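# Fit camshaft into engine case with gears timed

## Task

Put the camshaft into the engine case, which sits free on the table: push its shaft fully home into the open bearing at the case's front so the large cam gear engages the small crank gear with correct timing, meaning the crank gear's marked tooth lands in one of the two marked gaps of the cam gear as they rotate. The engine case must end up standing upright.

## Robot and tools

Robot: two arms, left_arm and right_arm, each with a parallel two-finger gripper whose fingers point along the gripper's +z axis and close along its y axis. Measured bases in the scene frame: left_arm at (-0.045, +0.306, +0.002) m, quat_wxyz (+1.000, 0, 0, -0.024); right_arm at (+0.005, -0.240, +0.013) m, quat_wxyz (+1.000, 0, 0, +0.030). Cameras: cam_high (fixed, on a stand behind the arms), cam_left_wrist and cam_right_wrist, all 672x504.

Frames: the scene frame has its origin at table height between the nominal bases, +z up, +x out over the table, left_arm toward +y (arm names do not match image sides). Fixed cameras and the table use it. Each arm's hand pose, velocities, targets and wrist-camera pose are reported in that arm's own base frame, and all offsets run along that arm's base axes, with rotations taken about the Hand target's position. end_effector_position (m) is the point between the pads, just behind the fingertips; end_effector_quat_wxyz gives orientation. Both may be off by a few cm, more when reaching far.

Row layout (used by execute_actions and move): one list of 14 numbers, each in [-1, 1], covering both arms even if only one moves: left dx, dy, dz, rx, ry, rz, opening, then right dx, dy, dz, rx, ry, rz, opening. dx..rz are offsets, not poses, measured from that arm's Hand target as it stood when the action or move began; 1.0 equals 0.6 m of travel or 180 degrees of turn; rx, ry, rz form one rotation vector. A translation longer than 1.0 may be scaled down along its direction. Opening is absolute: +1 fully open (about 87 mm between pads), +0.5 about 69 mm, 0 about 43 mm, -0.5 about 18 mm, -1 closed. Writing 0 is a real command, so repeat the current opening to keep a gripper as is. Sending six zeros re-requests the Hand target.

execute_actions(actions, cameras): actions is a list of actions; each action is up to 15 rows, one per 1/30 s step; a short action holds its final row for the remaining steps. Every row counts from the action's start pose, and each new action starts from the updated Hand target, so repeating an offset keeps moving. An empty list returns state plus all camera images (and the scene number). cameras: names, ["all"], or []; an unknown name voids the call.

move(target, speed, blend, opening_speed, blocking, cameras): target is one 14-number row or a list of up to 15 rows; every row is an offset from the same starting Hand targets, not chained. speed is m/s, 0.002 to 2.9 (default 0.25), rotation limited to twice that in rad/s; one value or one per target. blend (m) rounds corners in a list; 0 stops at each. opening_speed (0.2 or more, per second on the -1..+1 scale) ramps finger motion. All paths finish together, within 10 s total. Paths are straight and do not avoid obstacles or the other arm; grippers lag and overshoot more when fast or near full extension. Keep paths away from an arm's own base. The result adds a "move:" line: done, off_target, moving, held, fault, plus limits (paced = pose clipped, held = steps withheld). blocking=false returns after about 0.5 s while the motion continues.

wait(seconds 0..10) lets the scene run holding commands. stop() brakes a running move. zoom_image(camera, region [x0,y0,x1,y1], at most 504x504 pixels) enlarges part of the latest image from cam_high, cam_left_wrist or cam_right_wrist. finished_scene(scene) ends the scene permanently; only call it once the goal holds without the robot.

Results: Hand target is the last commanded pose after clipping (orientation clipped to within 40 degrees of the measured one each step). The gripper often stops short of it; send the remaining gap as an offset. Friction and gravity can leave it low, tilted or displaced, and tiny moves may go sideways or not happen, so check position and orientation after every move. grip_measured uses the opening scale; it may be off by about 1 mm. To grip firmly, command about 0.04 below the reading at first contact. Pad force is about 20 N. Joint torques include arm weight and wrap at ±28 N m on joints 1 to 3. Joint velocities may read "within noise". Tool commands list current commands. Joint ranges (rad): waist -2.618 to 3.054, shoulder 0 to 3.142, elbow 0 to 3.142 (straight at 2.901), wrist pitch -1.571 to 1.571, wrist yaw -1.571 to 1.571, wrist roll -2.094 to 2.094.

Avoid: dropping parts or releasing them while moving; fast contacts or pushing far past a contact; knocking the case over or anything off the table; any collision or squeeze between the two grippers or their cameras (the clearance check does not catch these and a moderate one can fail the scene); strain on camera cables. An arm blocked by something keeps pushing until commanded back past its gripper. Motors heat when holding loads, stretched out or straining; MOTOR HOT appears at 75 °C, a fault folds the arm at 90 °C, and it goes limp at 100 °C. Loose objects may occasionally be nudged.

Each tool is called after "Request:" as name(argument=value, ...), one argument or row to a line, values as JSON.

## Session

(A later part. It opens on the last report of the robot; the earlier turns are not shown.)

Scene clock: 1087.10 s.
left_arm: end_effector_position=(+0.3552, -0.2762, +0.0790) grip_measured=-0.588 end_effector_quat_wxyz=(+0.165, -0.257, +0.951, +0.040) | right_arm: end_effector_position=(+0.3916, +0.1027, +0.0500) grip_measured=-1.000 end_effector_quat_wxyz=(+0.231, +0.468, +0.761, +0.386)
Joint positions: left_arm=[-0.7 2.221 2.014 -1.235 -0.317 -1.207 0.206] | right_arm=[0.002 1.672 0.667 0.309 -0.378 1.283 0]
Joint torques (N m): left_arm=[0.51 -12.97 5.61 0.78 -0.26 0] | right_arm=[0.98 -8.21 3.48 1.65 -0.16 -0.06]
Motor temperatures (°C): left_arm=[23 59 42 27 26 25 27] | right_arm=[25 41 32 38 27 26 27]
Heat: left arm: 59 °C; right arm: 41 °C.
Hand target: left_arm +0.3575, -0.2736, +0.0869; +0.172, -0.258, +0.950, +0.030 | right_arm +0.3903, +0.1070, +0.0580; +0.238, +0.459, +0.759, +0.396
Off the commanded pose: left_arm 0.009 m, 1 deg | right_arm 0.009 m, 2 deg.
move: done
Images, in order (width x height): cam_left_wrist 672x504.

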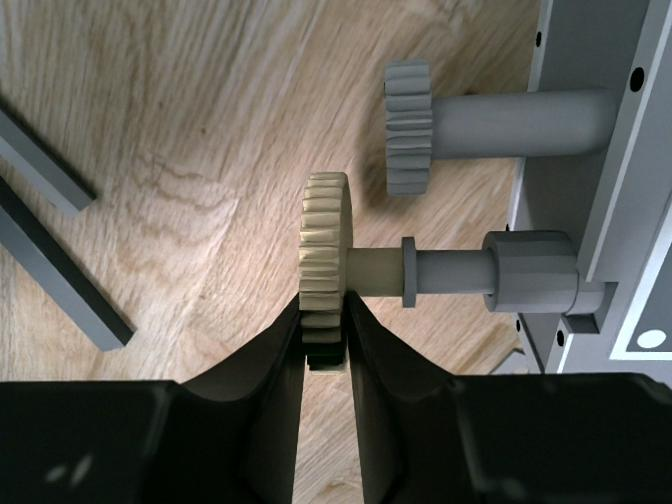

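Request:
move(
  target=[
    [0, 0, 0.015, 0, 0, 0, -0.66, 0, 0, 0, 0, 0, 0, -1],
    [0.007, -0.014, 0.015, 0, 0, 0, -0.66, 0, 0, 0, 0, 0, 0, -1],
  ],
  speed=0.06,
  cameras=["cam_left_wrist"],
)

Request:
zoom_image(
  camera="cam_left_wrist",
  region=[240, 100, 612, 380],
)

Scene clock: 1094.27 s.
left_arm: end_effector_position=(+0.3577, -0.2775, +0.0853) grip_measured=-0.613 end_effector_quat_wxyz=(+0.164, -0.263, +0.950, +0.037) | right_arm: end_effector_position=(+0.3918, +0.1024, +0.0499) grip_measured=-1.000 end_effector_quat_wxyz=(+0.232, +0.468, +0.761, +0.385)
Joint positions: left_arm=[-0.697 2.232 2.057 -1.265 -0.314 -1.217 0.194] | right_arm=[0.002 1.672 0.667 0.309 -0.376 1.283 0]
Joint torques (N m): left_arm=[-0.64 -10.43 11.71 0.41 -0.31 0.02] | right_arm=[1.01 -8.21 3.51 1.65 -0.18 -0.06]
Motor temperatures (°C): left_arm=[23 60 41 27 26 25 27] | right_arm=[25 41 32 38 27 26 27]
Heat: left arm: 60 °C; right arm: 41 °C.
Hand target: left_arm +0.3617, -0.2820, +0.0959; +0.172, -0.258, +0.950, +0.030 | right_arm +0.3903, +0.1070, +0.0579; +0.238, +0.459, +0.759, +0.396
Off the commanded pose: left_arm 0.012 m, 1 deg | right_arm 0.009 m, 2 deg.
move: off_target (left_arm)
Images, in order (width x height): cam_left_wrist 672x504.

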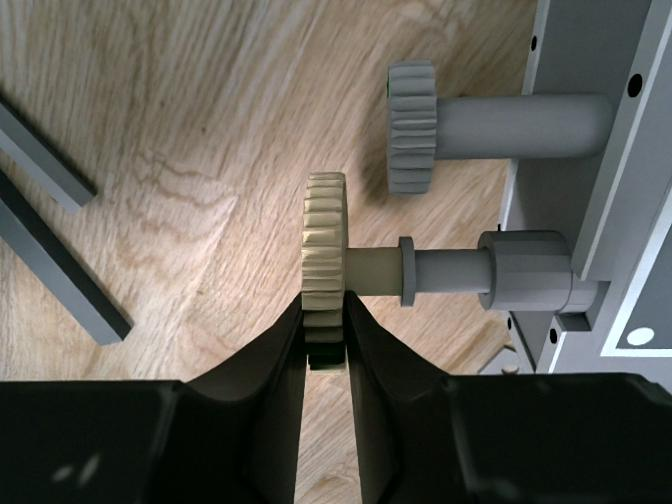

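Scaled by 1.355 from the camera's 672x504 image, which has a finer 960x720 frame.

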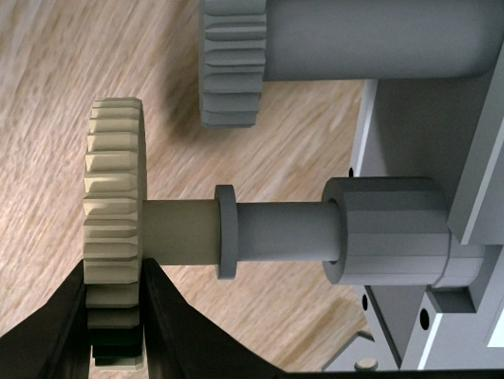

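Request:
move(
  target=[
    [0.004, -0.006, 0.012, 0, 0, 0, -0.66, 0, 0, 0, 0, 0, 0, -1],
    [0.006, -0.009, 0.0, 0, 0, 0.02, -0.66, 0, 0, 0, 0, 0, 0, -1],
    [0.008, -0.012, 0.015, 0, 0, -0.02, -0.66, 0, 0, 0, 0, 0, 0, -1],
    [0.008, -0.012, 0.004, 0, 0, 0.0, -0.66, 0, 0, 0, 0, 0, 0, -1],
  ],
  speed=0.07,
  blend=0.01,
  cameras=["cam_left_wrist"],
)

Request:
zoom_image(
  camera="cam_left_wrist",
  region=[240, 100, 612, 380],
)

Scene clock: 1102.67 s.
left_arm: end_effector_position=(+0.3610, -0.2790, +0.0905) grip_measured=-0.621 end_effector_quat_wxyz=(+0.162, -0.261, +0.951, +0.046) | right_arm: end_effector_position=(+0.3928, +0.1011, +0.0497) grip_measured=-1.000 end_effector_quat_wxyz=(+0.235, +0.470, +0.760, +0.383)
Joint positions: left_arm=[-0.697 2.277 2.153 -1.334 -0.319 -1.216 0.19] | right_arm=[0.002 1.672 0.667 0.311 -0.368 1.283 0]
Joint torques (N m): left_arm=[-1.18 -10.35 11.19 0.64 -0.26 -0.03] | right_arm=[0.98 -8.2 3.48 1.63 -0.28 -0.05]
Motor temperatures (°C): left_arm=[23 59 43 27 26 25 27] | right_arm=[25 41 32 38 27 26 27]
Heat: left arm: 59 °C; right arm: 41 °C.
Hand target: left_arm +0.3665, -0.2892, +0.0982; +0.172, -0.258, +0.950, +0.030 | right_arm +0.3903, +0.1070, +0.0580; +0.238, +0.459, +0.759, +0.396
Off the commanded pose: left_arm 0.014 m, 2 deg | right_arm 0.010 m, 2 deg.
move: off_target (left_arm); blend cut to 0.0043 m at target 1
Images, in order (width x height): cam_left_wrist 672x504.

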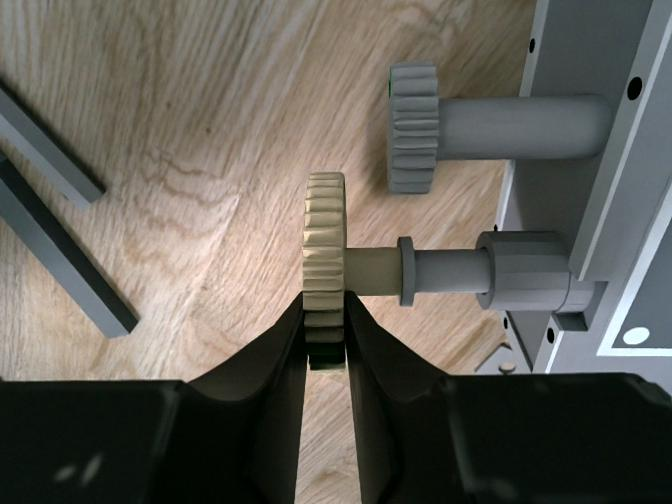

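Scaled by 1.355 from the camera's 672x504 image, which has a finer 960x720 frame.

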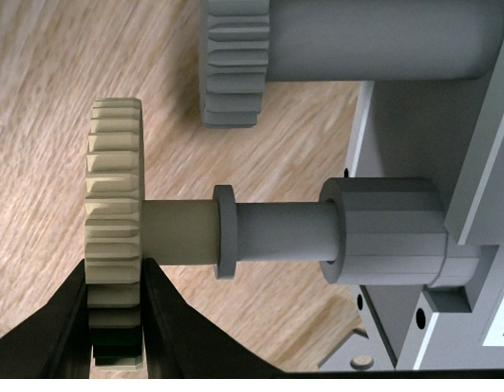

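Request:
move(
  target=[0, 0, -0.012, 0, 0, 0, -0.66, 0, 0, 0, 0, 0, 0, -1],
  speed=0.07,
  cameras=["cam_left_wrist", "cam_right_wrist"],
)

Request:
zoom_image(
  camera="cam_left_wrist",
  region=[240, 100, 612, 380],
)

Scene clock: 1113.30 s.
left_arm: end_effector_position=(+0.3611, -0.2790, +0.0905) grip_measured=-0.621 end_effector_quat_wxyz=(+0.162, -0.261, +0.950, +0.046) | right_arm: end_effector_position=(+0.3928, +0.1011, +0.0497) grip_measured=-1.000 end_effector_quat_wxyz=(+0.235, +0.470, +0.760, +0.383)
Joint positions: left_arm=[-0.697 2.277 2.153 -1.334 -0.319 -1.216 0.19] | right_arm=[0.002 1.672 0.667 0.311 -0.368 1.283 0]
Joint torques (N m): left_arm=[-1.17 -10.59 7.97 0.95 -0.25 -0.05] | right_arm=[0.98 -8.2 3.47 1.64 -0.28 -0.06]
Motor temperatures (°C): left_arm=[23 59 45 27 26 25 27] | right_arm=[25 41 32 38 27 26 27]
Heat: left arm: 59 °C; right arm: 41 °C.
Hand target: left_arm +0.3665, -0.2892, +0.0910; +0.172, -0.258, +0.950, +0.030 | right_arm +0.3903, +0.1070, +0.0580; +0.238, +0.459, +0.759, +0.396
Off the commanded pose: left_arm 0.012 m, 2 deg | right_arm 0.010 m, 2 deg.
move: off_target (left_arm)
Images, in order (width x height): cam_left_wrist 672x504, cam_right_wrist 672x504.

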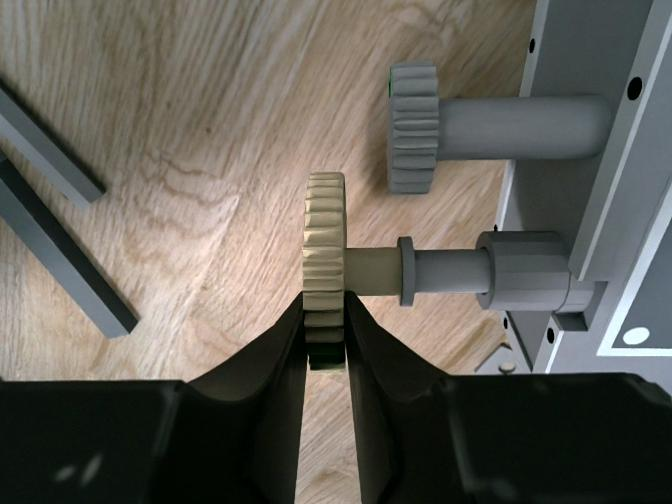

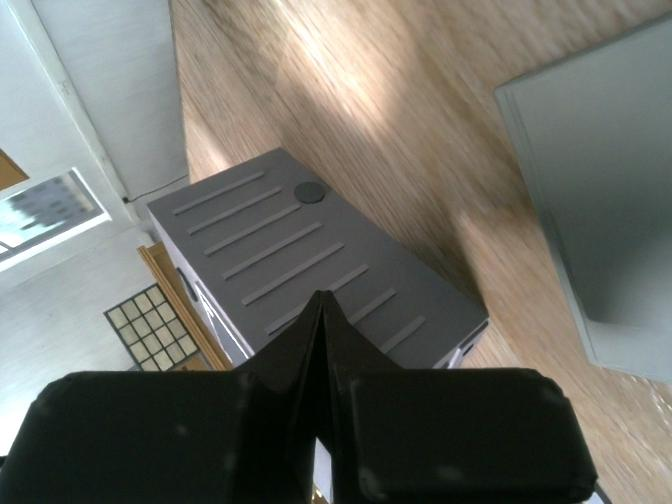

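Scaled by 1.355 from the camera's 672x504 image, which has a finer 960x720 frame.

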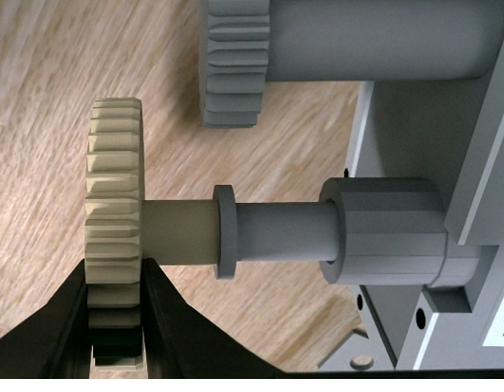

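Request:
move(
  target=[
    [0, 0, -0.02, 0, 0, 0, -0.66, 0, 0, 0, 0, 0, 0, -1],
    [0.003, -0.005, -0.01, 0, 0, 0, -0.66, 0, 0, 0, 0, 0, 0, -1],
  ],
  speed=0.07,
  blend=0.01,
  cameras=["cam_left_wrist", "cam_right_wrist"],
)

Request:
zoom_image(
  camera="cam_left_wrist",
  region=[240, 100, 612, 380],
)

Scene clock: 1122.47 s.
left_arm: end_effector_position=(+0.3593, -0.2755, +0.0822) grip_measured=-0.602 end_effector_quat_wxyz=(+0.157, -0.264, +0.950, +0.054) | right_arm: end_effector_position=(+0.3920, +0.1027, +0.0504) grip_measured=-1.000 end_effector_quat_wxyz=(+0.232, +0.467, +0.761, +0.386)
Joint positions: left_arm=[-0.694 2.277 2.121 -1.32 -0.32 -1.221 0.199] | right_arm=[0.002 1.672 0.667 0.311 -0.378 1.283 0]
Joint torques (N m): left_arm=[-1.73 -9.63 10.76 0.92 -0.25 -0.03] | right_arm=[0.98 -8.23 3.49 1.62 -0.16 -0.05]
Motor temperatures (°C): left_arm=[23 58 44 27 26 25 27] | right_arm=[25 41 32 38 27 26 27]
Heat: left arm: 58 °C; right arm: 41 °C.
Hand target: left_arm +0.3683, -0.2921, +0.0850; +0.172, -0.258, +0.950, +0.030 | right_arm +0.3903, +0.1070, +0.0579; +0.238, +0.459, +0.759, +0.396
Off the commanded pose: left_arm 0.019 m, 3 deg | right_arm 0.009 m, 2 deg.
move: off_target (left_arm); blend cut to 0.0035 m at target 1
Images, in order (width x height): cam_left_wrist 672x504, cam_right_wrist 672x504.

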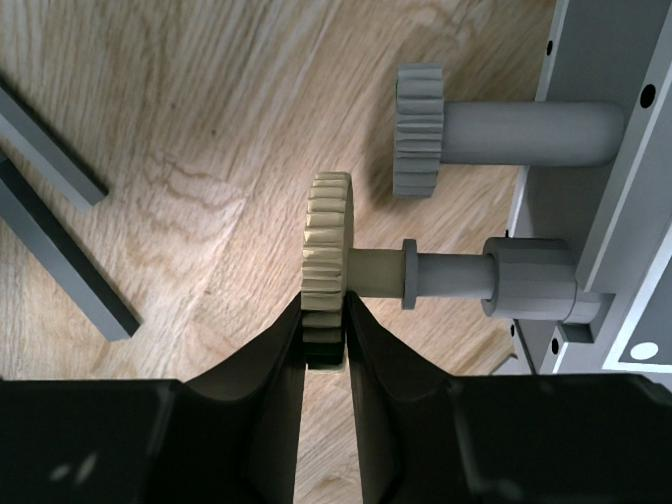

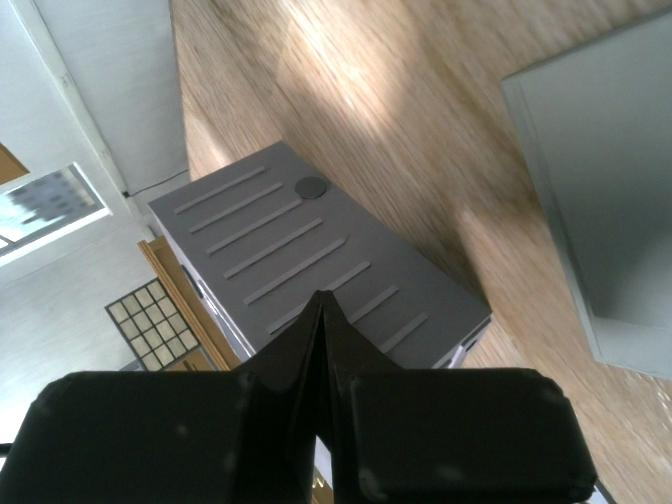

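Scaled by 1.355 from the camera's 672x504 image, which has a finer 960x720 frame.

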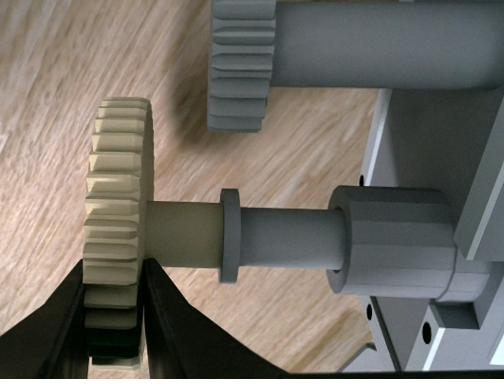

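Request:
move(
  target=[
    [-0.003, 0.005, 0.012, 0, 0, 0, -0.66, 0, 0, 0, 0, 0, 0, -1],
    [0.003, -0.005, 0.012, 0, 0, 0, -0.66, 0, 0, 0, 0, 0, 0, -1],
  ],
  speed=0.07,
  cameras=["cam_left_wrist"],
)

Request:
zoom_image(
  camera="cam_left_wrist",
  region=[240, 100, 612, 380],
)

Scene clock: 1131.10 s.
left_arm: end_effector_position=(+0.3614, -0.2776, +0.0875) grip_measured=-0.614 end_effector_quat_wxyz=(+0.155, -0.264, +0.950, +0.055) | right_arm: end_effector_position=(+0.3923, +0.1022, +0.0503) grip_measured=-1.000 end_effector_quat_wxyz=(+0.233, +0.468, +0.760, +0.385)
Joint positions: left_arm=[-0.694 2.303 2.185 -1.363 -0.319 -1.221 0.193] | right_arm=[0.002 1.672 0.667 0.312 -0.375 1.283 0]
Joint torques (N m): left_arm=[-1.99 -9.88 11.23 0.88 -0.27 -0.05] | right_arm=[0.99 -8.2 3.48 1.63 -0.2 -0.06]
Motor temperatures (°C): left_arm=[23 57 45 27 26 25 27] | right_arm=[25 41 32 38 27 26 27]
Heat: left arm: 57 °C; right arm: 41 °C.
Hand target: left_arm +0.3701, -0.2952, +0.0923; +0.172, -0.258, +0.950, +0.030 | right_arm +0.3903, +0.1070, +0.0580; +0.238, +0.459, +0.759, +0.396
Off the commanded pose: left_arm 0.020 m, 3 deg | right_arm 0.009 m, 2 deg.
move: off_target (left_arm)
Images, in order (width x height): cam_left_wrist 672x504.

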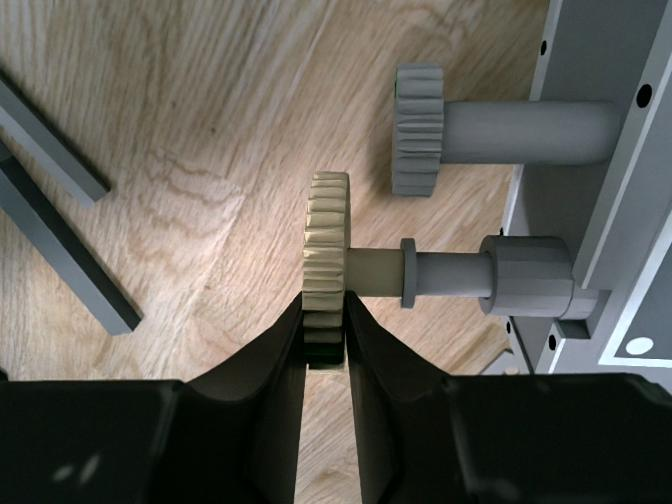

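Scaled by 1.355 from the camera's 672x504 image, which has a finer 960x720 frame.

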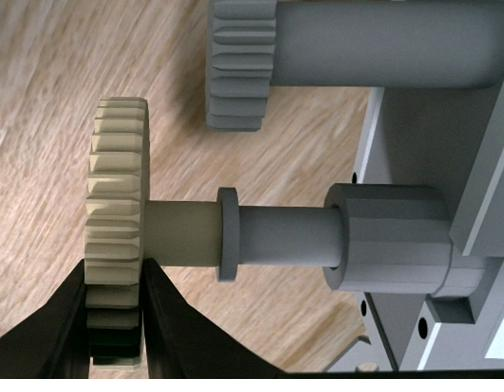

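Request:
move(
  target=[
    [-0.002, 0.003, 0.0, -0.02, -0.0135, 0, -0.63, 0, 0, 0, 0, 0, 0, -1],
    [0.003, -0.005, 0.0, -0.02, -0.0135, 0, -0.63, 0, 0, 0, 0, 0, 0, -1],
  ],
  speed=0.07,
  cameras=["cam_left_wrist"],
)

Request:
zoom_image(
  camera="cam_left_wrist",
  region=[240, 100, 612, 380],
)

Scene clock: 1139.67 s.
left_arm: end_effector_position=(+0.3601, -0.2767, +0.0799) grip_measured=-0.606 end_effector_quat_wxyz=(+0.165, -0.268, +0.948, +0.041) | right_arm: end_effector_position=(+0.3921, +0.1026, +0.0504) grip_measured=-1.000 end_effector_quat_wxyz=(+0.233, +0.467, +0.761, +0.386)
Joint positions: left_arm=[-0.694 2.243 2.053 -1.256 -0.319 -1.224 0.197] | right_arm=[0.002 1.672 0.667 0.312 -0.378 1.283 0]
Joint torques (N m): left_arm=[-1.44 -11.67 9.8 1.27 -0.02 0.01] | right_arm=[0.98 -8.21 3.49 1.64 -0.17 -0.05]
Motor temperatures (°C): left_arm=[23 57 44 27 26 25 27] | right_arm=[25 41 32 38 27 26 27]
Heat: left arm: 57 °C; right arm: 41 °C.
Hand target: left_arm +0.3720, -0.2982, +0.0923; +0.184, -0.264, +0.947, -0.006 | right_arm +0.3903, +0.1070, +0.0580; +0.238, +0.459, +0.759, +0.396
Off the commanded pose: left_arm 0.027 m, 6 deg | right_arm 0.009 m, 2 deg.
move: off_target (left_arm)
Images, in order (width x height): cam_left_wrist 672x504.

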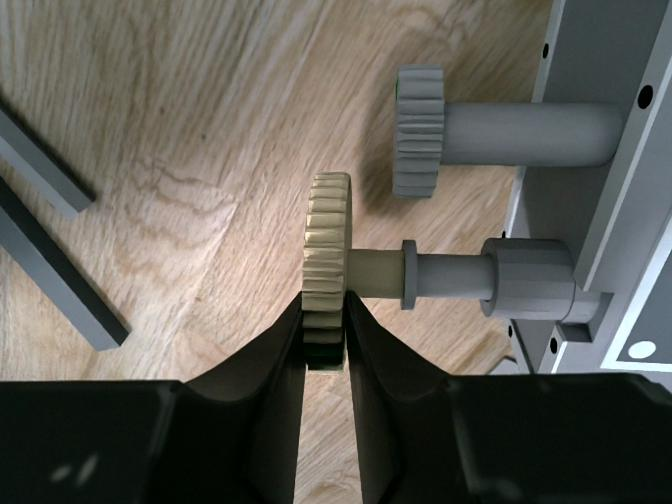

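Scaled by 1.355 from the camera's 672x504 image, which has a finer 960x720 frame.

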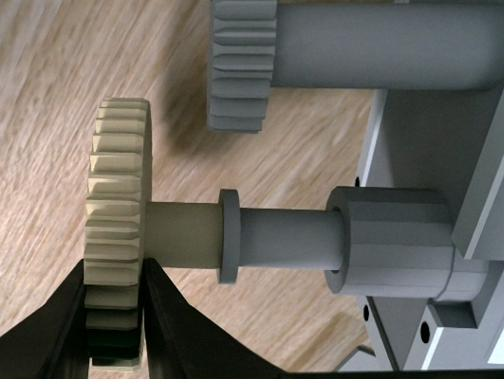

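Request:
move(
  target=[
    [0, 0, 0.014, 0.004, 0.003, 0, -0.64, 0, 0, 0, 0, 0, 0, -1],
    [0.004, -0.007, 0.016, 0.004, 0.003, 0, -0.64, 0, 0, 0, 0, 0, 0, -1],
  ],
  speed=0.07,
  cameras=["cam_left_wrist"],
)

Request:
zoom_image(
  camera="cam_left_wrist",
  region=[240, 100, 612, 380],
)

Scene clock: 1162.10 s.
left_arm: end_effector_position=(+0.3637, -0.2799, +0.0900) grip_measured=-0.630 end_effector_quat_wxyz=(+0.164, -0.267, +0.949, +0.042) | right_arm: end_effector_position=(+0.3939, +0.1000, +0.0499) grip_measured=-1.000 end_effector_quat_wxyz=(+0.239, +0.470, +0.759, +0.381)
Joint positions: left_arm=[-0.694 2.278 2.151 -1.323 -0.318 -1.224 0.185] | right_arm=[0.002 1.672 0.667 0.315 -0.36 1.283 0]
Joint torques (N m): left_arm=[-1.92 -10.56 12.15 1.03 -0.09 -0.04] | right_arm=[0.99 -8.18 3.51 1.59 -0.36 -0.06]
Motor temperatures (°C): left_arm=[23 57 46 28 26 25 28] | right_arm=[25 41 32 38 27 26 27]
Heat: left arm: 57 °C; right arm: 41 °C.
Hand target: left_arm +0.3744, -0.3024, +0.1019; +0.181, -0.263, +0.948, +0.002 | right_arm +0.3903, +0.1070, +0.0579; +0.238, +0.459, +0.759, +0.396
Off the commanded pose: left_arm 0.028 m, 5 deg | right_arm 0.011 m, 2 deg.
move: off_target (left_arm, right_arm)
Images, in order (width x height): cam_left_wrist 672x504.

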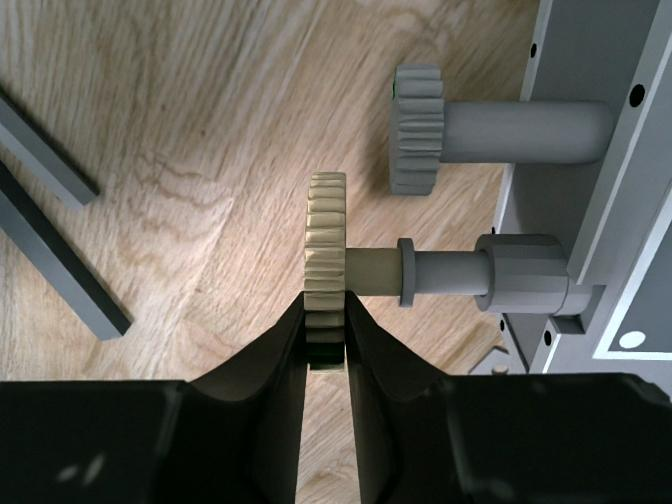

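Scaled by 1.355 from the camera's 672x504 image, which has a finer 960x720 frame.

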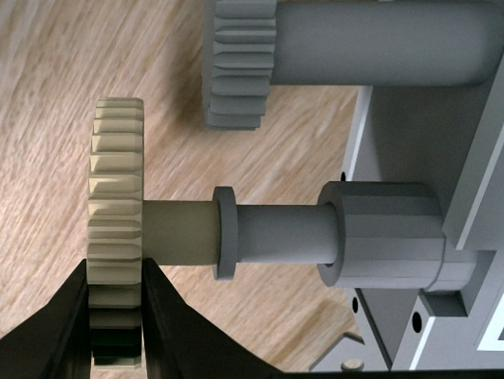

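Request:
move(
  target=[
    [0, 0, -0.012, 0, 0, 0.025, -0.64, 0, 0, 0, 0, 0, 0, -1],
    [0.002, -0.003, 0.002, 0, 0, -0.025, -0.64, 0, 0, 0, 0, 0, 0, -1],
    [0.002, -0.003, -0.012, 0, 0, 0.025, -0.64, 0, 0, 0, 0, 0, 0, -1],
    [0.002, -0.003, 0.002, 0, 0, -0.025, -0.64, 0, 0, 0, 0, 0, 0, -1],
    [0.002, -0.003, 0.0, 0, 0, 0, -0.64, 0, 0, 0, 0, 0, 0, -1],
  ],
  speed=0.1,
  blend=0.005,
  cameras=["cam_left_wrist"],
)

Request:
zoom_image(
  camera="cam_left_wrist",
  region=[240, 100, 612, 380],
)

Scene clock: 1174.67 s.
left_arm: end_effector_position=(+0.3648, -0.2804, +0.0898) grip_measured=-0.625 end_effector_quat_wxyz=(+0.163, -0.263, +0.950, +0.045) | right_arm: end_effector_position=(+0.3942, +0.0997, +0.0498) grip_measured=-1.000 end_effector_quat_wxyz=(+0.240, +0.471, +0.759, +0.381)
Joint positions: left_arm=[-0.695 2.292 2.175 -1.337 -0.32 -1.217 0.187] | right_arm=[0.002 1.672 0.667 0.316 -0.358 1.283 0]
Joint torques (N m): left_arm=[-1.99 -10.85 11.93 1.06 -0.05 -0.11] | right_arm=[0.99 -8.2 3.52 1.6 -0.38 -0.07]
Motor temperatures (°C): left_arm=[23 58 46 28 26 25 28] | right_arm=[25 41 32 38 27 26 27]
Heat: left arm: 58 °C; right arm: 41 °C.
Hand target: left_arm +0.3755, -0.3042, +0.1020; +0.181, -0.263, +0.948, +0.002 | right_arm +0.3903, +0.1070, +0.0579; +0.238, +0.459, +0.759, +0.396
Off the commanded pose: left_arm 0.029 m, 5 deg | right_arm 0.012 m, 2 deg.
move: off_target (left_arm, right_arm)
Images, in order (width x height): cam_left_wrist 672x504.

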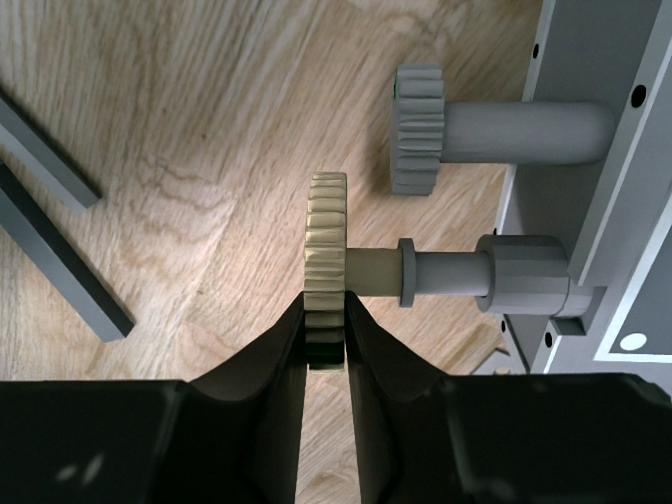

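Scaled by 1.355 from the camera's 672x504 image, which has a finer 960x720 frame.

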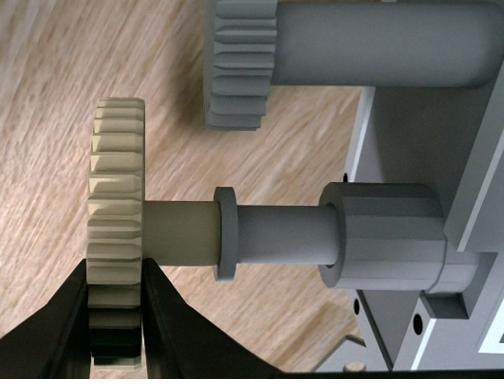

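Request:
move(
  target=[
    [-0.003, 0.005, -0.03, 0.006, 0.004, 0.0, -0.65, 0, 0, 0, 0, 0, 0, -1],
    [0.002, -0.003, 0.0, 0.006, 0.004, 0, -0.65, 0, 0, 0, 0, 0, 0, -1],
    [-0.001, 0.002, -0.03, 0.006, 0.004, 0, -0.65, 0, 0, 0, 0, 0, 0, -1],
    [0.004, -0.006, -0.004, 0.006, 0.004, 0, -0.65, 0, 0, 0, 0, 0, 0, -1],
  ],
  speed=0.1,
  blend=0.003,
  cameras=["cam_left_wrist"],
)

Request:
zoom_image(
  camera="cam_left_wrist",
  region=[240, 100, 612, 380],
)

Scene clock: 1196.57 s.
left_arm: end_effector_position=(+0.3667, -0.2815, +0.0919) grip_measured=-0.626 end_effector_quat_wxyz=(+0.157, -0.264, +0.950, +0.055) | right_arm: end_effector_position=(+0.3952, +0.0980, +0.0496) grip_measured=-1.000 end_effector_quat_wxyz=(+0.243, +0.473, +0.758, +0.378)
Joint positions: left_arm=[-0.695 2.343 2.271 -1.407 -0.323 -1.222 0.187] | right_arm=[0.001 1.672 0.667 0.317 -0.35 1.283 0]
Joint torques (N m): left_arm=[-2.48 -10.4 11.71 1.13 -0.1 -0.11] | right_arm=[1.06 -8.16 3.55 1.58 -0.48 -0.06]
Motor temperatures (°C): left_arm=[23 56 48 28 26 25 28] | right_arm=[25 41 32 39 27 26 27]
Heat: left arm: 56 °C; right arm: 41 °C.
Hand target: left_arm +0.3779, -0.3078, +0.0994; +0.177, -0.261, +0.949, +0.012 | right_arm +0.3903, +0.1069, +0.0579; +0.238, +0.459, +0.759, +0.396
Off the commanded pose: left_arm 0.030 m, 5 deg | right_arm 0.013 m, 3 deg.
move: off_target (left_arm, right_arm)
Images, in order (width x height): cam_left_wrist 672x504.

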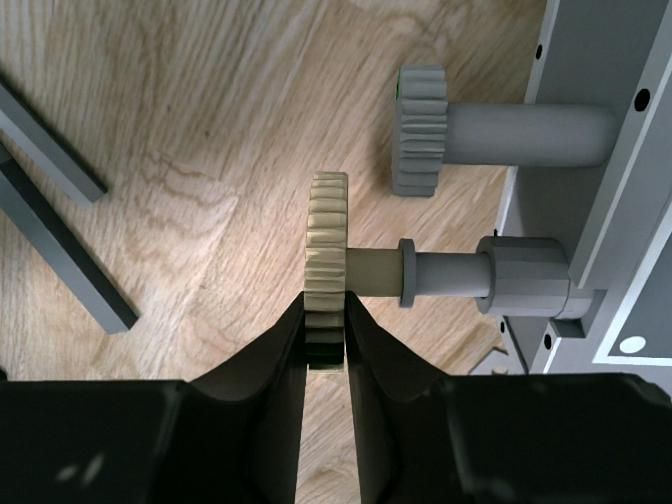

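Scaled by 1.355 from the camera's 672x504 image, which has a finer 960x720 frame.

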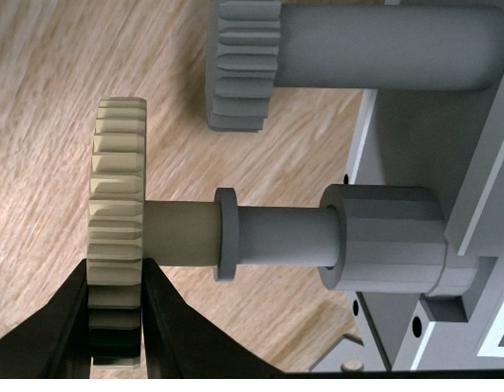

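Request:
move(
  target=[
    [-0.0187, 0.0438, -0.028, 0, 0, 0.0, -0.65, 0, 0, 0, 0, 0, 0, -1],
    [-0.0187, 0.0438, -0.028, 0, 0, 0, -0.4, 0, 0, 0, 0, 0, 0, -1],
    [-0.055, 0.022, 0.1, 0, 0, 0, -0.4, 0, 0, 0, 0, 0, 0, -1],
  ],
  speed=0.1,
  cameras=["cam_left_wrist", "cam_right_wrist"],
)

Request:
zoom_image(
  camera="cam_left_wrist",
  region=[200, 60, 640, 390],
)

Scene clock: 1215.53 s.
left_arm: end_effector_position=(+0.3509, -0.2977, +0.1668) grip_measured=-0.400 end_effector_quat_wxyz=(+0.192, -0.260, +0.946, -0.008) | right_arm: end_effector_position=(+0.3942, +0.1000, +0.0505) grip_measured=-1.000 end_effector_quat_wxyz=(+0.239, +0.470, +0.759, +0.383)
Joint positions: left_arm=[-0.74 2.232 2.376 -1.488 -0.315 -1.241 0.3] | right_arm=[0.001 1.672 0.667 0.317 -0.363 1.283 0]
Joint torques (N m): left_arm=[-0.61 -8.36 8.94 0.31 -0.26 -0.19] | right_arm=[1.03 -8.18 3.52 1.58 -0.32 -0.06]
Motor temperatures (°C): left_arm=[23 56 50 28 26 25 28] | right_arm=[25 40 32 39 27 26 27]
Heat: left arm: 56 °C; right arm: 40 °C.
Hand target: left_arm +0.3450, -0.2945, +0.1595; +0.177, -0.261, +0.949, +0.012 | right_arm +0.3903, +0.1069, +0.0579; +0.238, +0.459, +0.759, +0.396
Off the commanded pose: left_arm 0.010 m, 3 deg | right_arm 0.011 m, 2 deg.
move: off_target (left_arm, right_arm)
Images, in order (width x height): cam_left_wrist 672x504, cam_right_wrist 672x504.

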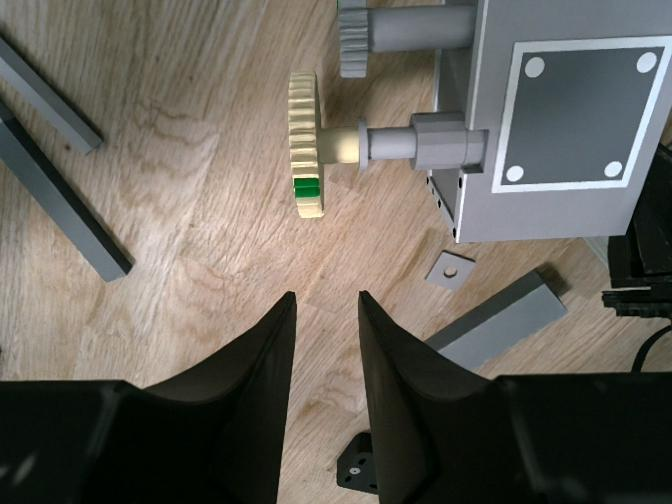

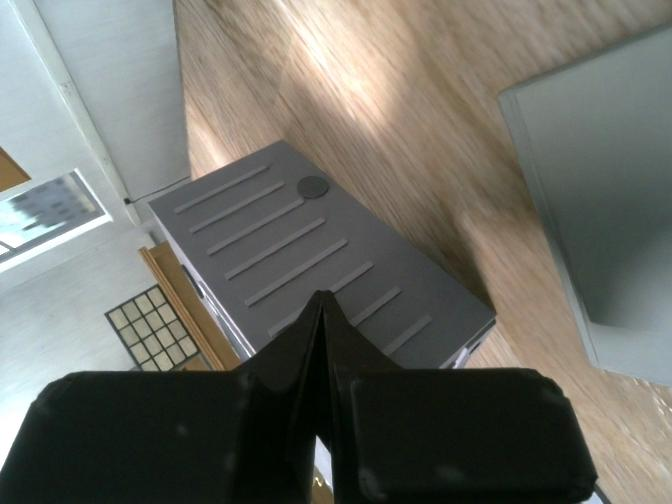

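Scaled by 1.145 from the camera's 672x504 image, which has a finer 960x720 frame.

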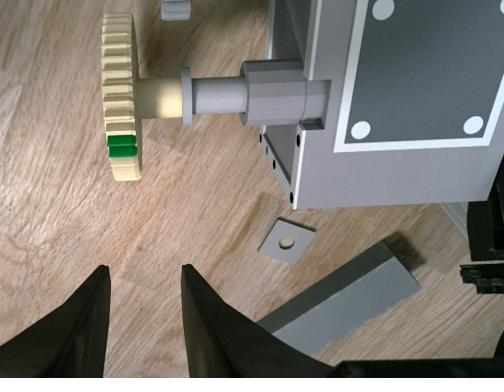

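Request:
move(
  target=[
    [-0.058, 0.191, 0.034, 0, 0, 0, -1, 0, 0, 0, 0, 0, 0, -1],
    [-0.058, 0.191, 0.034, -0.0389, -0.2707, -0.4426, -1, 0, 0, 0, 0, 0, 0, -1],
    [-0.031, 0.126, -0.12, -0.0389, -0.2707, -0.4426, -1, 0, 0, 0, 0, 0, 0, -1],
  ],
  speed=[0.25, 0.5, 0.15],
  cameras=["cam_high", "cam_left_wrist"],
)

Scene clock: 1235.40 s.
left_arm: end_effector_position=(+0.3276, -0.2186, +0.0949) grip_measured=-1.000 end_effector_quat_wxyz=(+0.479, +0.398, +0.740, -0.254) | right_arm: end_effector_position=(+0.3942, +0.1000, +0.0505) grip_measured=-1.000 end_effector_quat_wxyz=(+0.239, +0.470, +0.759, +0.383)
Joint positions: left_arm=[-0.383 1.455 0.649 0.306 0.539 0.279 0] | right_arm=[0.001 1.672 0.667 0.317 -0.363 1.283 0]
Joint torques (N m): left_arm=[-0.9 -3.84 6.45 2.21 0.1 -0.13] | right_arm=[1.05 -8.2 3.49 1.58 -0.32 -0.06]
Heat: left arm: 54 °C; right arm: 40 °C.
Hand target: left_arm +0.3264, -0.2189, +0.0875; +0.475, +0.396, +0.745, -0.252 | right_arm +0.3903, +0.1069, +0.0579; +0.238, +0.459, +0.759, +0.396
Off the commanded pose: left_arm 0.007 m, 1 deg | right_arm 0.011 m, 2 deg.
move: off_target (right_arm)
Images, in order (width x height): cam_high 672x504, cam_left_wrist 672x504.

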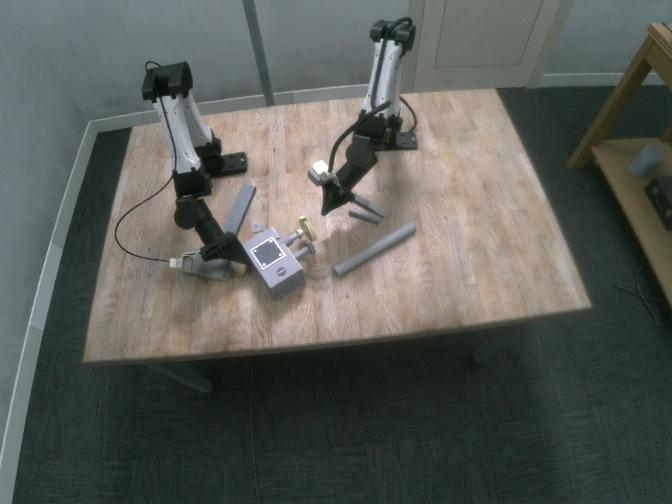

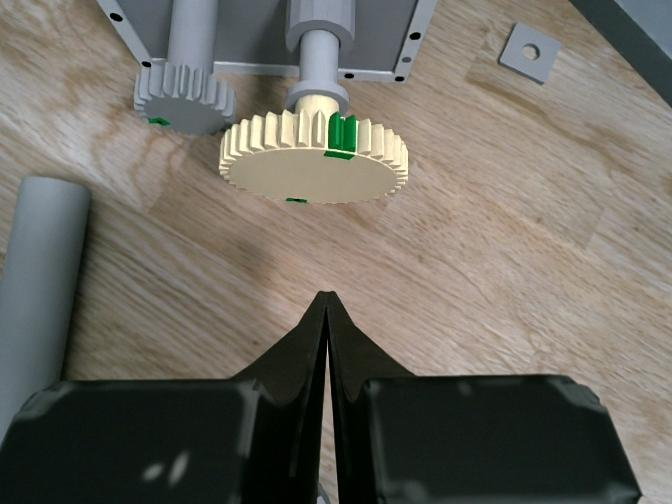

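Request:
move(
  target=[
    [0.008, 0.0056, -0.046, 0, 0, 0, -1, 0, 0, 0, 0, 0, 0, -1],
    [0.0453, -0.05, -0.046, 0, 0, 0, -1, 0, 0, 0, 0, 0, 0, -1],
  ],
  speed=0.12,
  blend=0.01,
  cameras=["cam_left_wrist"],
)

Scene clock: 1252.13 s.
left_arm: end_effector_position=(+0.3452, -0.2456, +0.0566) grip_measured=-1.000 end_effector_quat_wxyz=(+0.466, +0.399, +0.747, -0.256) | right_arm: end_effector_position=(+0.3942, +0.1000, +0.0505) grip_measured=-1.000 end_effector_quat_wxyz=(+0.239, +0.470, +0.759, +0.383)
Joint positions: left_arm=[-0.444 1.672 0.696 0.463 0.49 0.248 0] | right_arm=[0.001 1.672 0.667 0.317 -0.363 1.283 0]
Joint torques (N m): left_arm=[-0.62 -4.86 9.07 2.21 0.05 -0.15] | right_arm=[1.09 -8.18 3.51 1.59 -0.32 -0.05]
Motor temperatures (°C): left_arm=[23 49 44 33 26 25 27] | right_arm=[25 40 32 40 27 26 27]
Heat: left arm: 49 °C; right arm: 40 °C.
Hand target: left_arm +0.3535, -0.2490, +0.0598; +0.475, +0.396, +0.745, -0.253 | right_arm +0.3903, +0.1069, +0.0579; +0.238, +0.459, +0.759, +0.396
Off the commanded pose: left_arm 0.009 m, 1 deg | right_arm 0.011 m, 2 deg.
move: off_target (right_arm)
Images, in order (width x height): cam_left_wrist 672x504.

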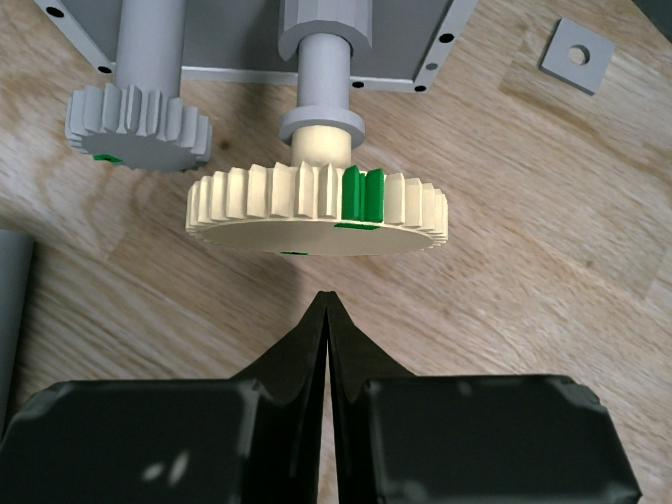

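Request:
move(
  target=[
    [0.014, -0.018, 0.014, 0, 0, 0, -1, 0, 0, 0, 0, 0, 0, -1],
    [0.0245, -0.036, 0.014, 0, 0, 0, -1, 0, 0, 0, 0, 0, 0, -1],
  ],
  speed=0.06,
  blend=0.01,
  cameras=["cam_left_wrist"],
)

Scene clock: 1260.60 s.
left_arm: end_effector_position=(+0.3583, -0.2584, +0.0570) grip_measured=-1.000 end_effector_quat_wxyz=(+0.457, +0.393, +0.758, -0.249) | right_arm: end_effector_position=(+0.3942, +0.1000, +0.0505) grip_measured=-1.000 end_effector_quat_wxyz=(+0.239, +0.470, +0.759, +0.383)
Joint positions: left_arm=[-0.473 1.724 0.785 0.407 0.443 0.228 0] | right_arm=[0.001 1.672 0.667 0.317 -0.363 1.283 0]
Joint torques (N m): left_arm=[-1.69 -5.5 10.55 2.37 0.19 -0.17] | right_arm=[1.09 -8.18 3.48 1.58 -0.32 -0.05]
Heat: left arm: 48 °C; right arm: 40 °C.
Hand target: left_arm +0.3682, -0.2705, +0.0682; +0.475, +0.396, +0.745, -0.253 | right_arm +0.3903, +0.1069, +0.0579; +0.238, +0.459, +0.759, +0.396
Off the commanded pose: left_arm 0.019 m, 3 deg | right_arm 0.011 m, 2 deg.
move: off_target (left_arm, right_arm); blend cut to 0.0063 m at target 1
Images, in order (width x height): cam_left_wrist 672x504.

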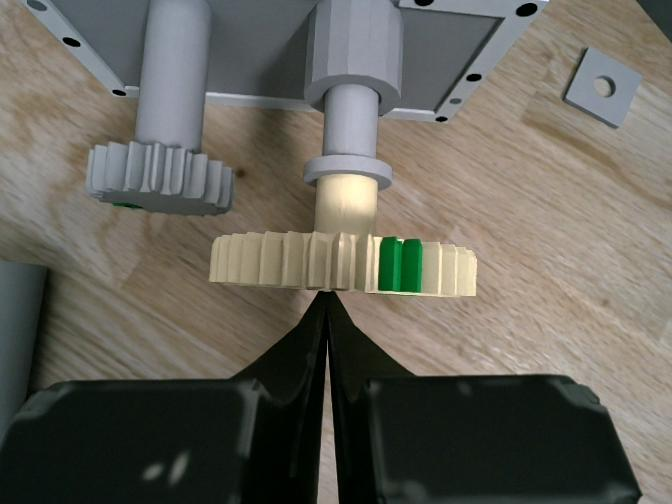

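Request:
move(
  target=[
    [-0.016, 0.016, 0.004, 0, 0, 0, -1, 0, 0, 0, 0, 0, 0, -1],
    [-0.023, 0.008, 0.008, 0, 0, 0, -1, 0, 0, 0, 0, 0, 0, -1],
    [-0.008, -0.014, 0.015, 0, 0, 0, -1, 0, 0, 0, 0, 0, 0, -1],
  ],
  speed=0.06,
  cameras=["cam_left_wrist"],
)

Scene clock: 1269.13 s.
left_arm: end_effector_position=(+0.3523, -0.2632, +0.0558) grip_measured=-1.000 end_effector_quat_wxyz=(+0.446, +0.392, +0.767, -0.244) | right_arm: end_effector_position=(+0.3942, +0.1000, +0.0505) grip_measured=-1.000 end_effector_quat_wxyz=(+0.239, +0.470, +0.759, +0.383)
Joint positions: left_arm=[-0.501 1.716 0.795 0.365 0.41 0.215 0] | right_arm=[0.001 1.672 0.667 0.317 -0.363 1.283 0]
Joint torques (N m): left_arm=[-1.87 -6.94 10.82 2.46 0.29 -0.17] | right_arm=[1.06 -8.18 3.51 1.58 -0.33 -0.06]
Heat: left arm: 48 °C; right arm: 40 °C.
Hand target: left_arm +0.3634, -0.2790, +0.0772; +0.475, +0.396, +0.745, -0.253 | right_arm +0.3903, +0.1069, +0.0579; +0.238, +0.459, +0.759, +0.396
Off the commanded pose: left_arm 0.029 m, 4 deg | right_arm 0.011 m, 2 deg.
move: off_target (left_arm, right_arm)
Images, in order (width x height): cam_left_wrist 672x504.

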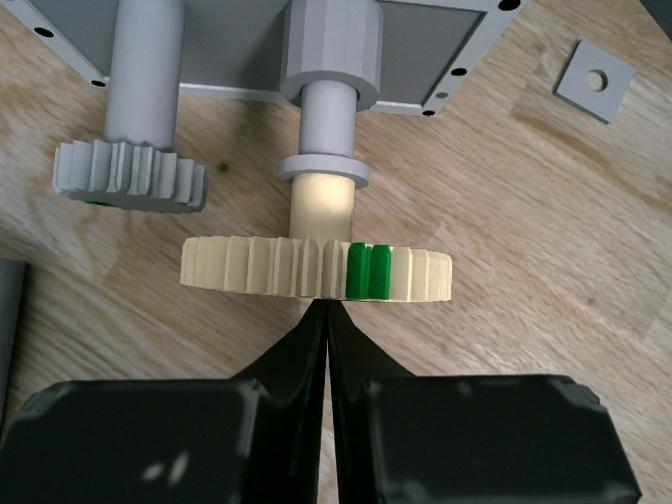

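Request:
move(
  target=[
    [0.008, -0.012, 0.01, 0, 0, 0, -1, -0.003, 0.006, 0, 0, 0, 0, -1],
    [0.014, -0.02, 0.025, 0, 0, 0, -1, -0.003, 0.006, 0, 0, 0, 0, -1],
  ],
  speed=0.06,
  blend=0.01,
  cameras=["cam_left_wrist", "cam_right_wrist"],
)

Scene clock: 1276.90 s.
left_arm: end_effector_position=(+0.3629, -0.2811, +0.0808) grip_measured=-1.000 end_effector_quat_wxyz=(+0.459, +0.396, +0.755, -0.250) | right_arm: end_effector_position=(+0.3939, +0.1003, +0.0505) grip_measured=-1.000 end_effector_quat_wxyz=(+0.242, +0.471, +0.758, +0.382)
Joint positions: left_arm=[-0.525 1.716 0.884 0.315 0.404 0.203 0] | right_arm=[0.005 1.668 0.662 0.323 -0.355 1.288 0]
Joint torques (N m): left_arm=[-1.31 -6.09 10.81 2.3 0.13 -0.14] | right_arm=[1.88 -8.32 3.32 1.58 -0.31 -0.03]
Heat: left arm: 47 °C; right arm: 40 °C.
Hand target: left_arm +0.3718, -0.2909, +0.0922; +0.475, +0.396, +0.745, -0.253 | right_arm +0.3885, +0.1105, +0.0579; +0.238, +0.459, +0.759, +0.396
Off the commanded pose: left_arm 0.018 m, 2 deg | right_arm 0.014 m, 2 deg.
move: off_target (left_arm, right_arm); blend cut to 0.0054 m at target 1
Images, in order (width x height): cam_left_wrist 672x504, cam_right_wrist 672x504.

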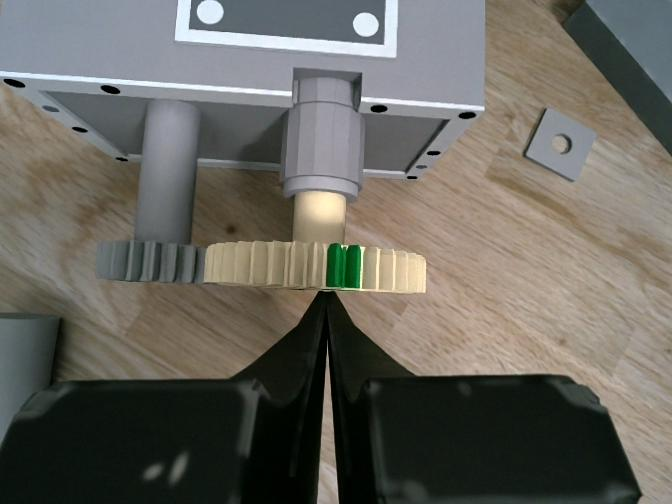

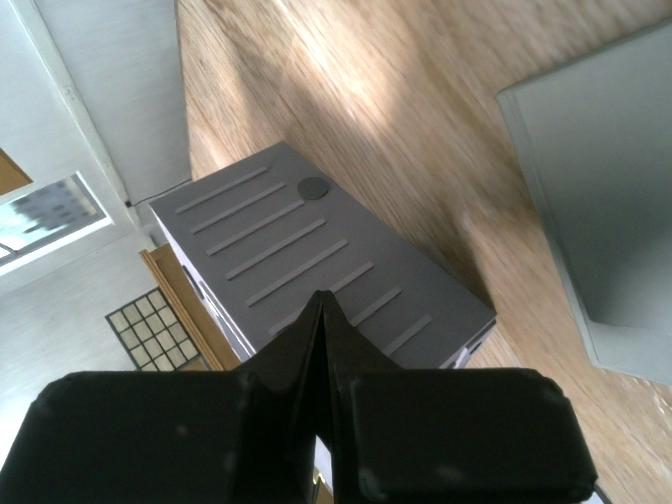

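Request:
move(
  target=[
    [-0.03, 0.04, -0.02, 0, 0, 0, -1, 0, 0, 0, 0, 0, 0, -1],
    [-0.06, 0.09, 0.0, 0, 0, 0, -1, 0, 0, 0, 0, 0, 0, -1],
    [-0.073, 0.125, 0.06, -0.115, -0.0776, 0, -1, 0, 0, 0, 0, 0, 0, -1],
  ],
  speed=[0.05, 0.15, 0.2],
  blend=[0.01, 0.01, 0],
  cameras=["cam_left_wrist"],
)

Request:
zoom_image(
  camera="cam_left_wrist",
  region=[200, 150, 420, 315],
)

Scene clock: 1293.63 s.
left_arm: end_effector_position=(+0.3307, -0.2165, +0.1321) grip_measured=-1.000 end_effector_quat_wxyz=(+0.627, +0.330, +0.625, -0.327) | right_arm: end_effector_position=(+0.3939, +0.1003, +0.0505) grip_measured=-1.000 end_effector_quat_wxyz=(+0.242, +0.471, +0.758, +0.382)
Joint positions: left_arm=[-0.303 1.568 0.387 1.18 0.664 0.005 0] | right_arm=[0.005 1.668 0.662 0.323 -0.355 1.288 0]
Joint torques (N m): left_arm=[0.28 -3.52 5.03 2.34 0.23 -0.12] | right_arm=[1.89 -8.31 3.33 1.58 -0.31 -0.03]
Heat: left arm: 46 °C; right arm: 41 °C.
Hand target: left_arm +0.3280, -0.2159, +0.1282; +0.624, +0.332, +0.624, -0.332 | right_arm +0.3885, +0.1105, +0.0579; +0.238, +0.459, +0.759, +0.396
Off the commanded pose: left_arm 0.005 m, 1 deg | right_arm 0.014 m, 2 deg.
move: off_target (right_arm)
Images, in order (width x height): cam_left_wrist 672x504.

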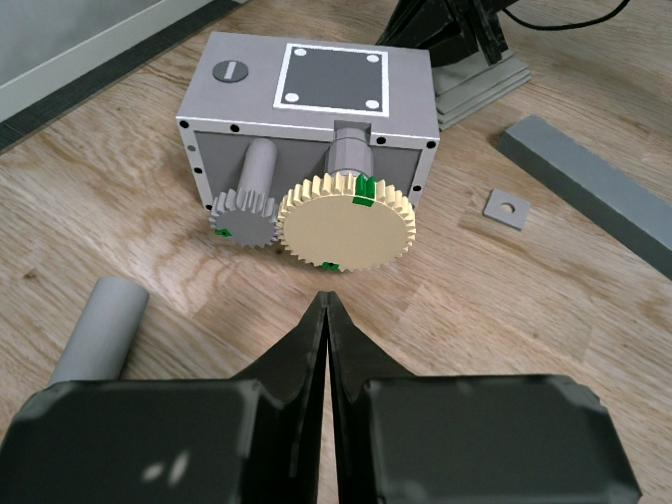

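Scaled by 2.291 from the camera's 672x504 image, which has a finer 960x720 frame.

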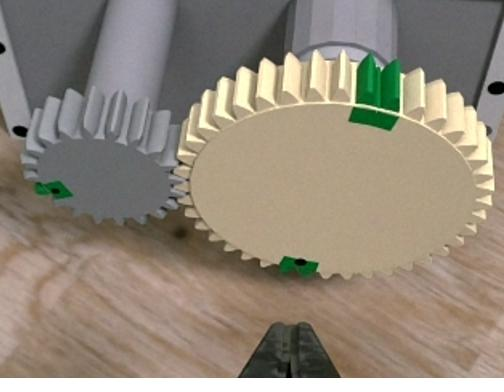

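Request:
move(
  target=[
    [0.0357, 0.0197, -0.033, -0.069, -0.0466, 0, -1, 0.0315, -0.06, 0, 0, 0, 0, -1],
  ],
  speed=0.1,
  cameras=["cam_left_wrist", "cam_right_wrist"],
)

Request:
zoom_image(
  camera="cam_left_wrist",
  region=[180, 140, 460, 350],
)

Scene clock: 1330.63 s.
left_arm: end_effector_position=(+0.3451, -0.2033, +0.0999) grip_measured=-1.000 end_effector_quat_wxyz=(+0.635, +0.308, +0.618, -0.347) | right_arm: end_effector_position=(+0.4000, +0.0768, +0.0523) grip_measured=-1.000 end_effector_quat_wxyz=(+0.232, +0.465, +0.759, +0.393)
Joint positions: left_arm=[-0.228 1.857 0.383 1.537 0.734 -0.079 0] | right_arm=[-0.092 1.703 0.708 0.284 -0.461 1.222 0]
Joint torques (N m): left_arm=[0.32 -4.4 6.2 2.55 0.23 -0.09] | right_arm=[-0.39 -5.59 6.56 1.4 -0.19 -0.16]
Motor temperatures (°C): left_arm=[23 42 42 43 26 25 26] | right_arm=[25 38 32 42 27 26 27]
Heat: left arm: 43 °C; right arm: 42 °C.
Hand target: left_arm +0.3494, -0.2042, +0.1084; +0.700, +0.286, +0.538, -0.373 | right_arm +0.4075, +0.0745, +0.0580; +0.238, +0.459, +0.759, +0.396
Off the commanded pose: left_arm 0.010 m, 13 deg | right_arm 0.010 m, 1 deg.
joint sent to its limit (left arm) — joint 4 (wrist pitch), upper limit. The joint targets are off in orientation, not in position.
move: off_target (left_arm)
Images, in order (width x height): cam_left_wrist 672x504, cam_right_wrist 672x504.

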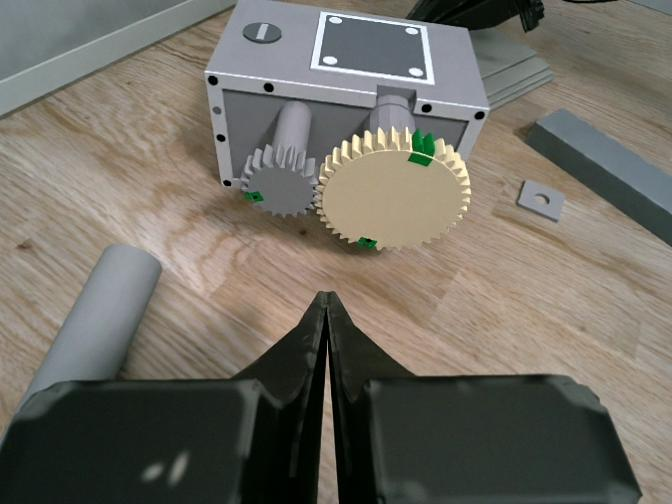

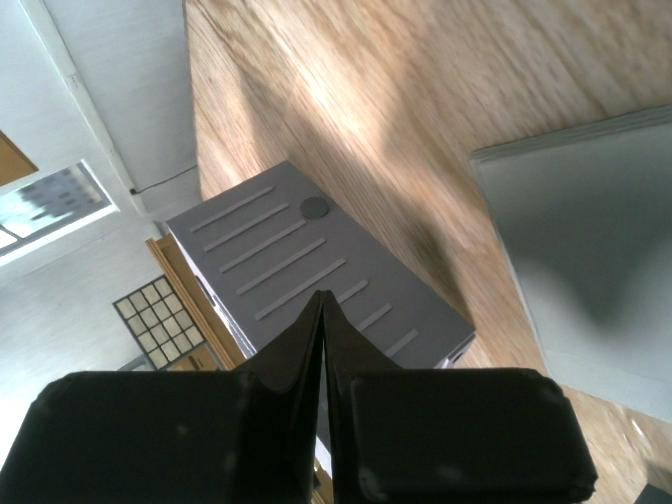

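Scaled by 1.800 from the camera's 672x504 image, which has a finer 960x720 frame.

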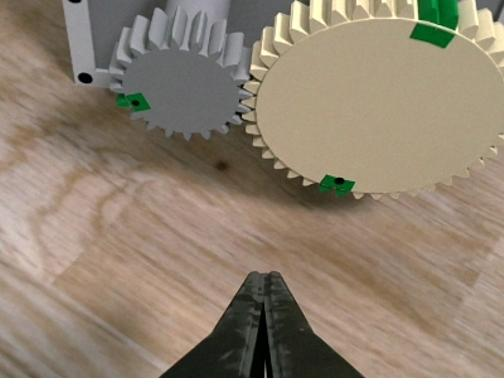

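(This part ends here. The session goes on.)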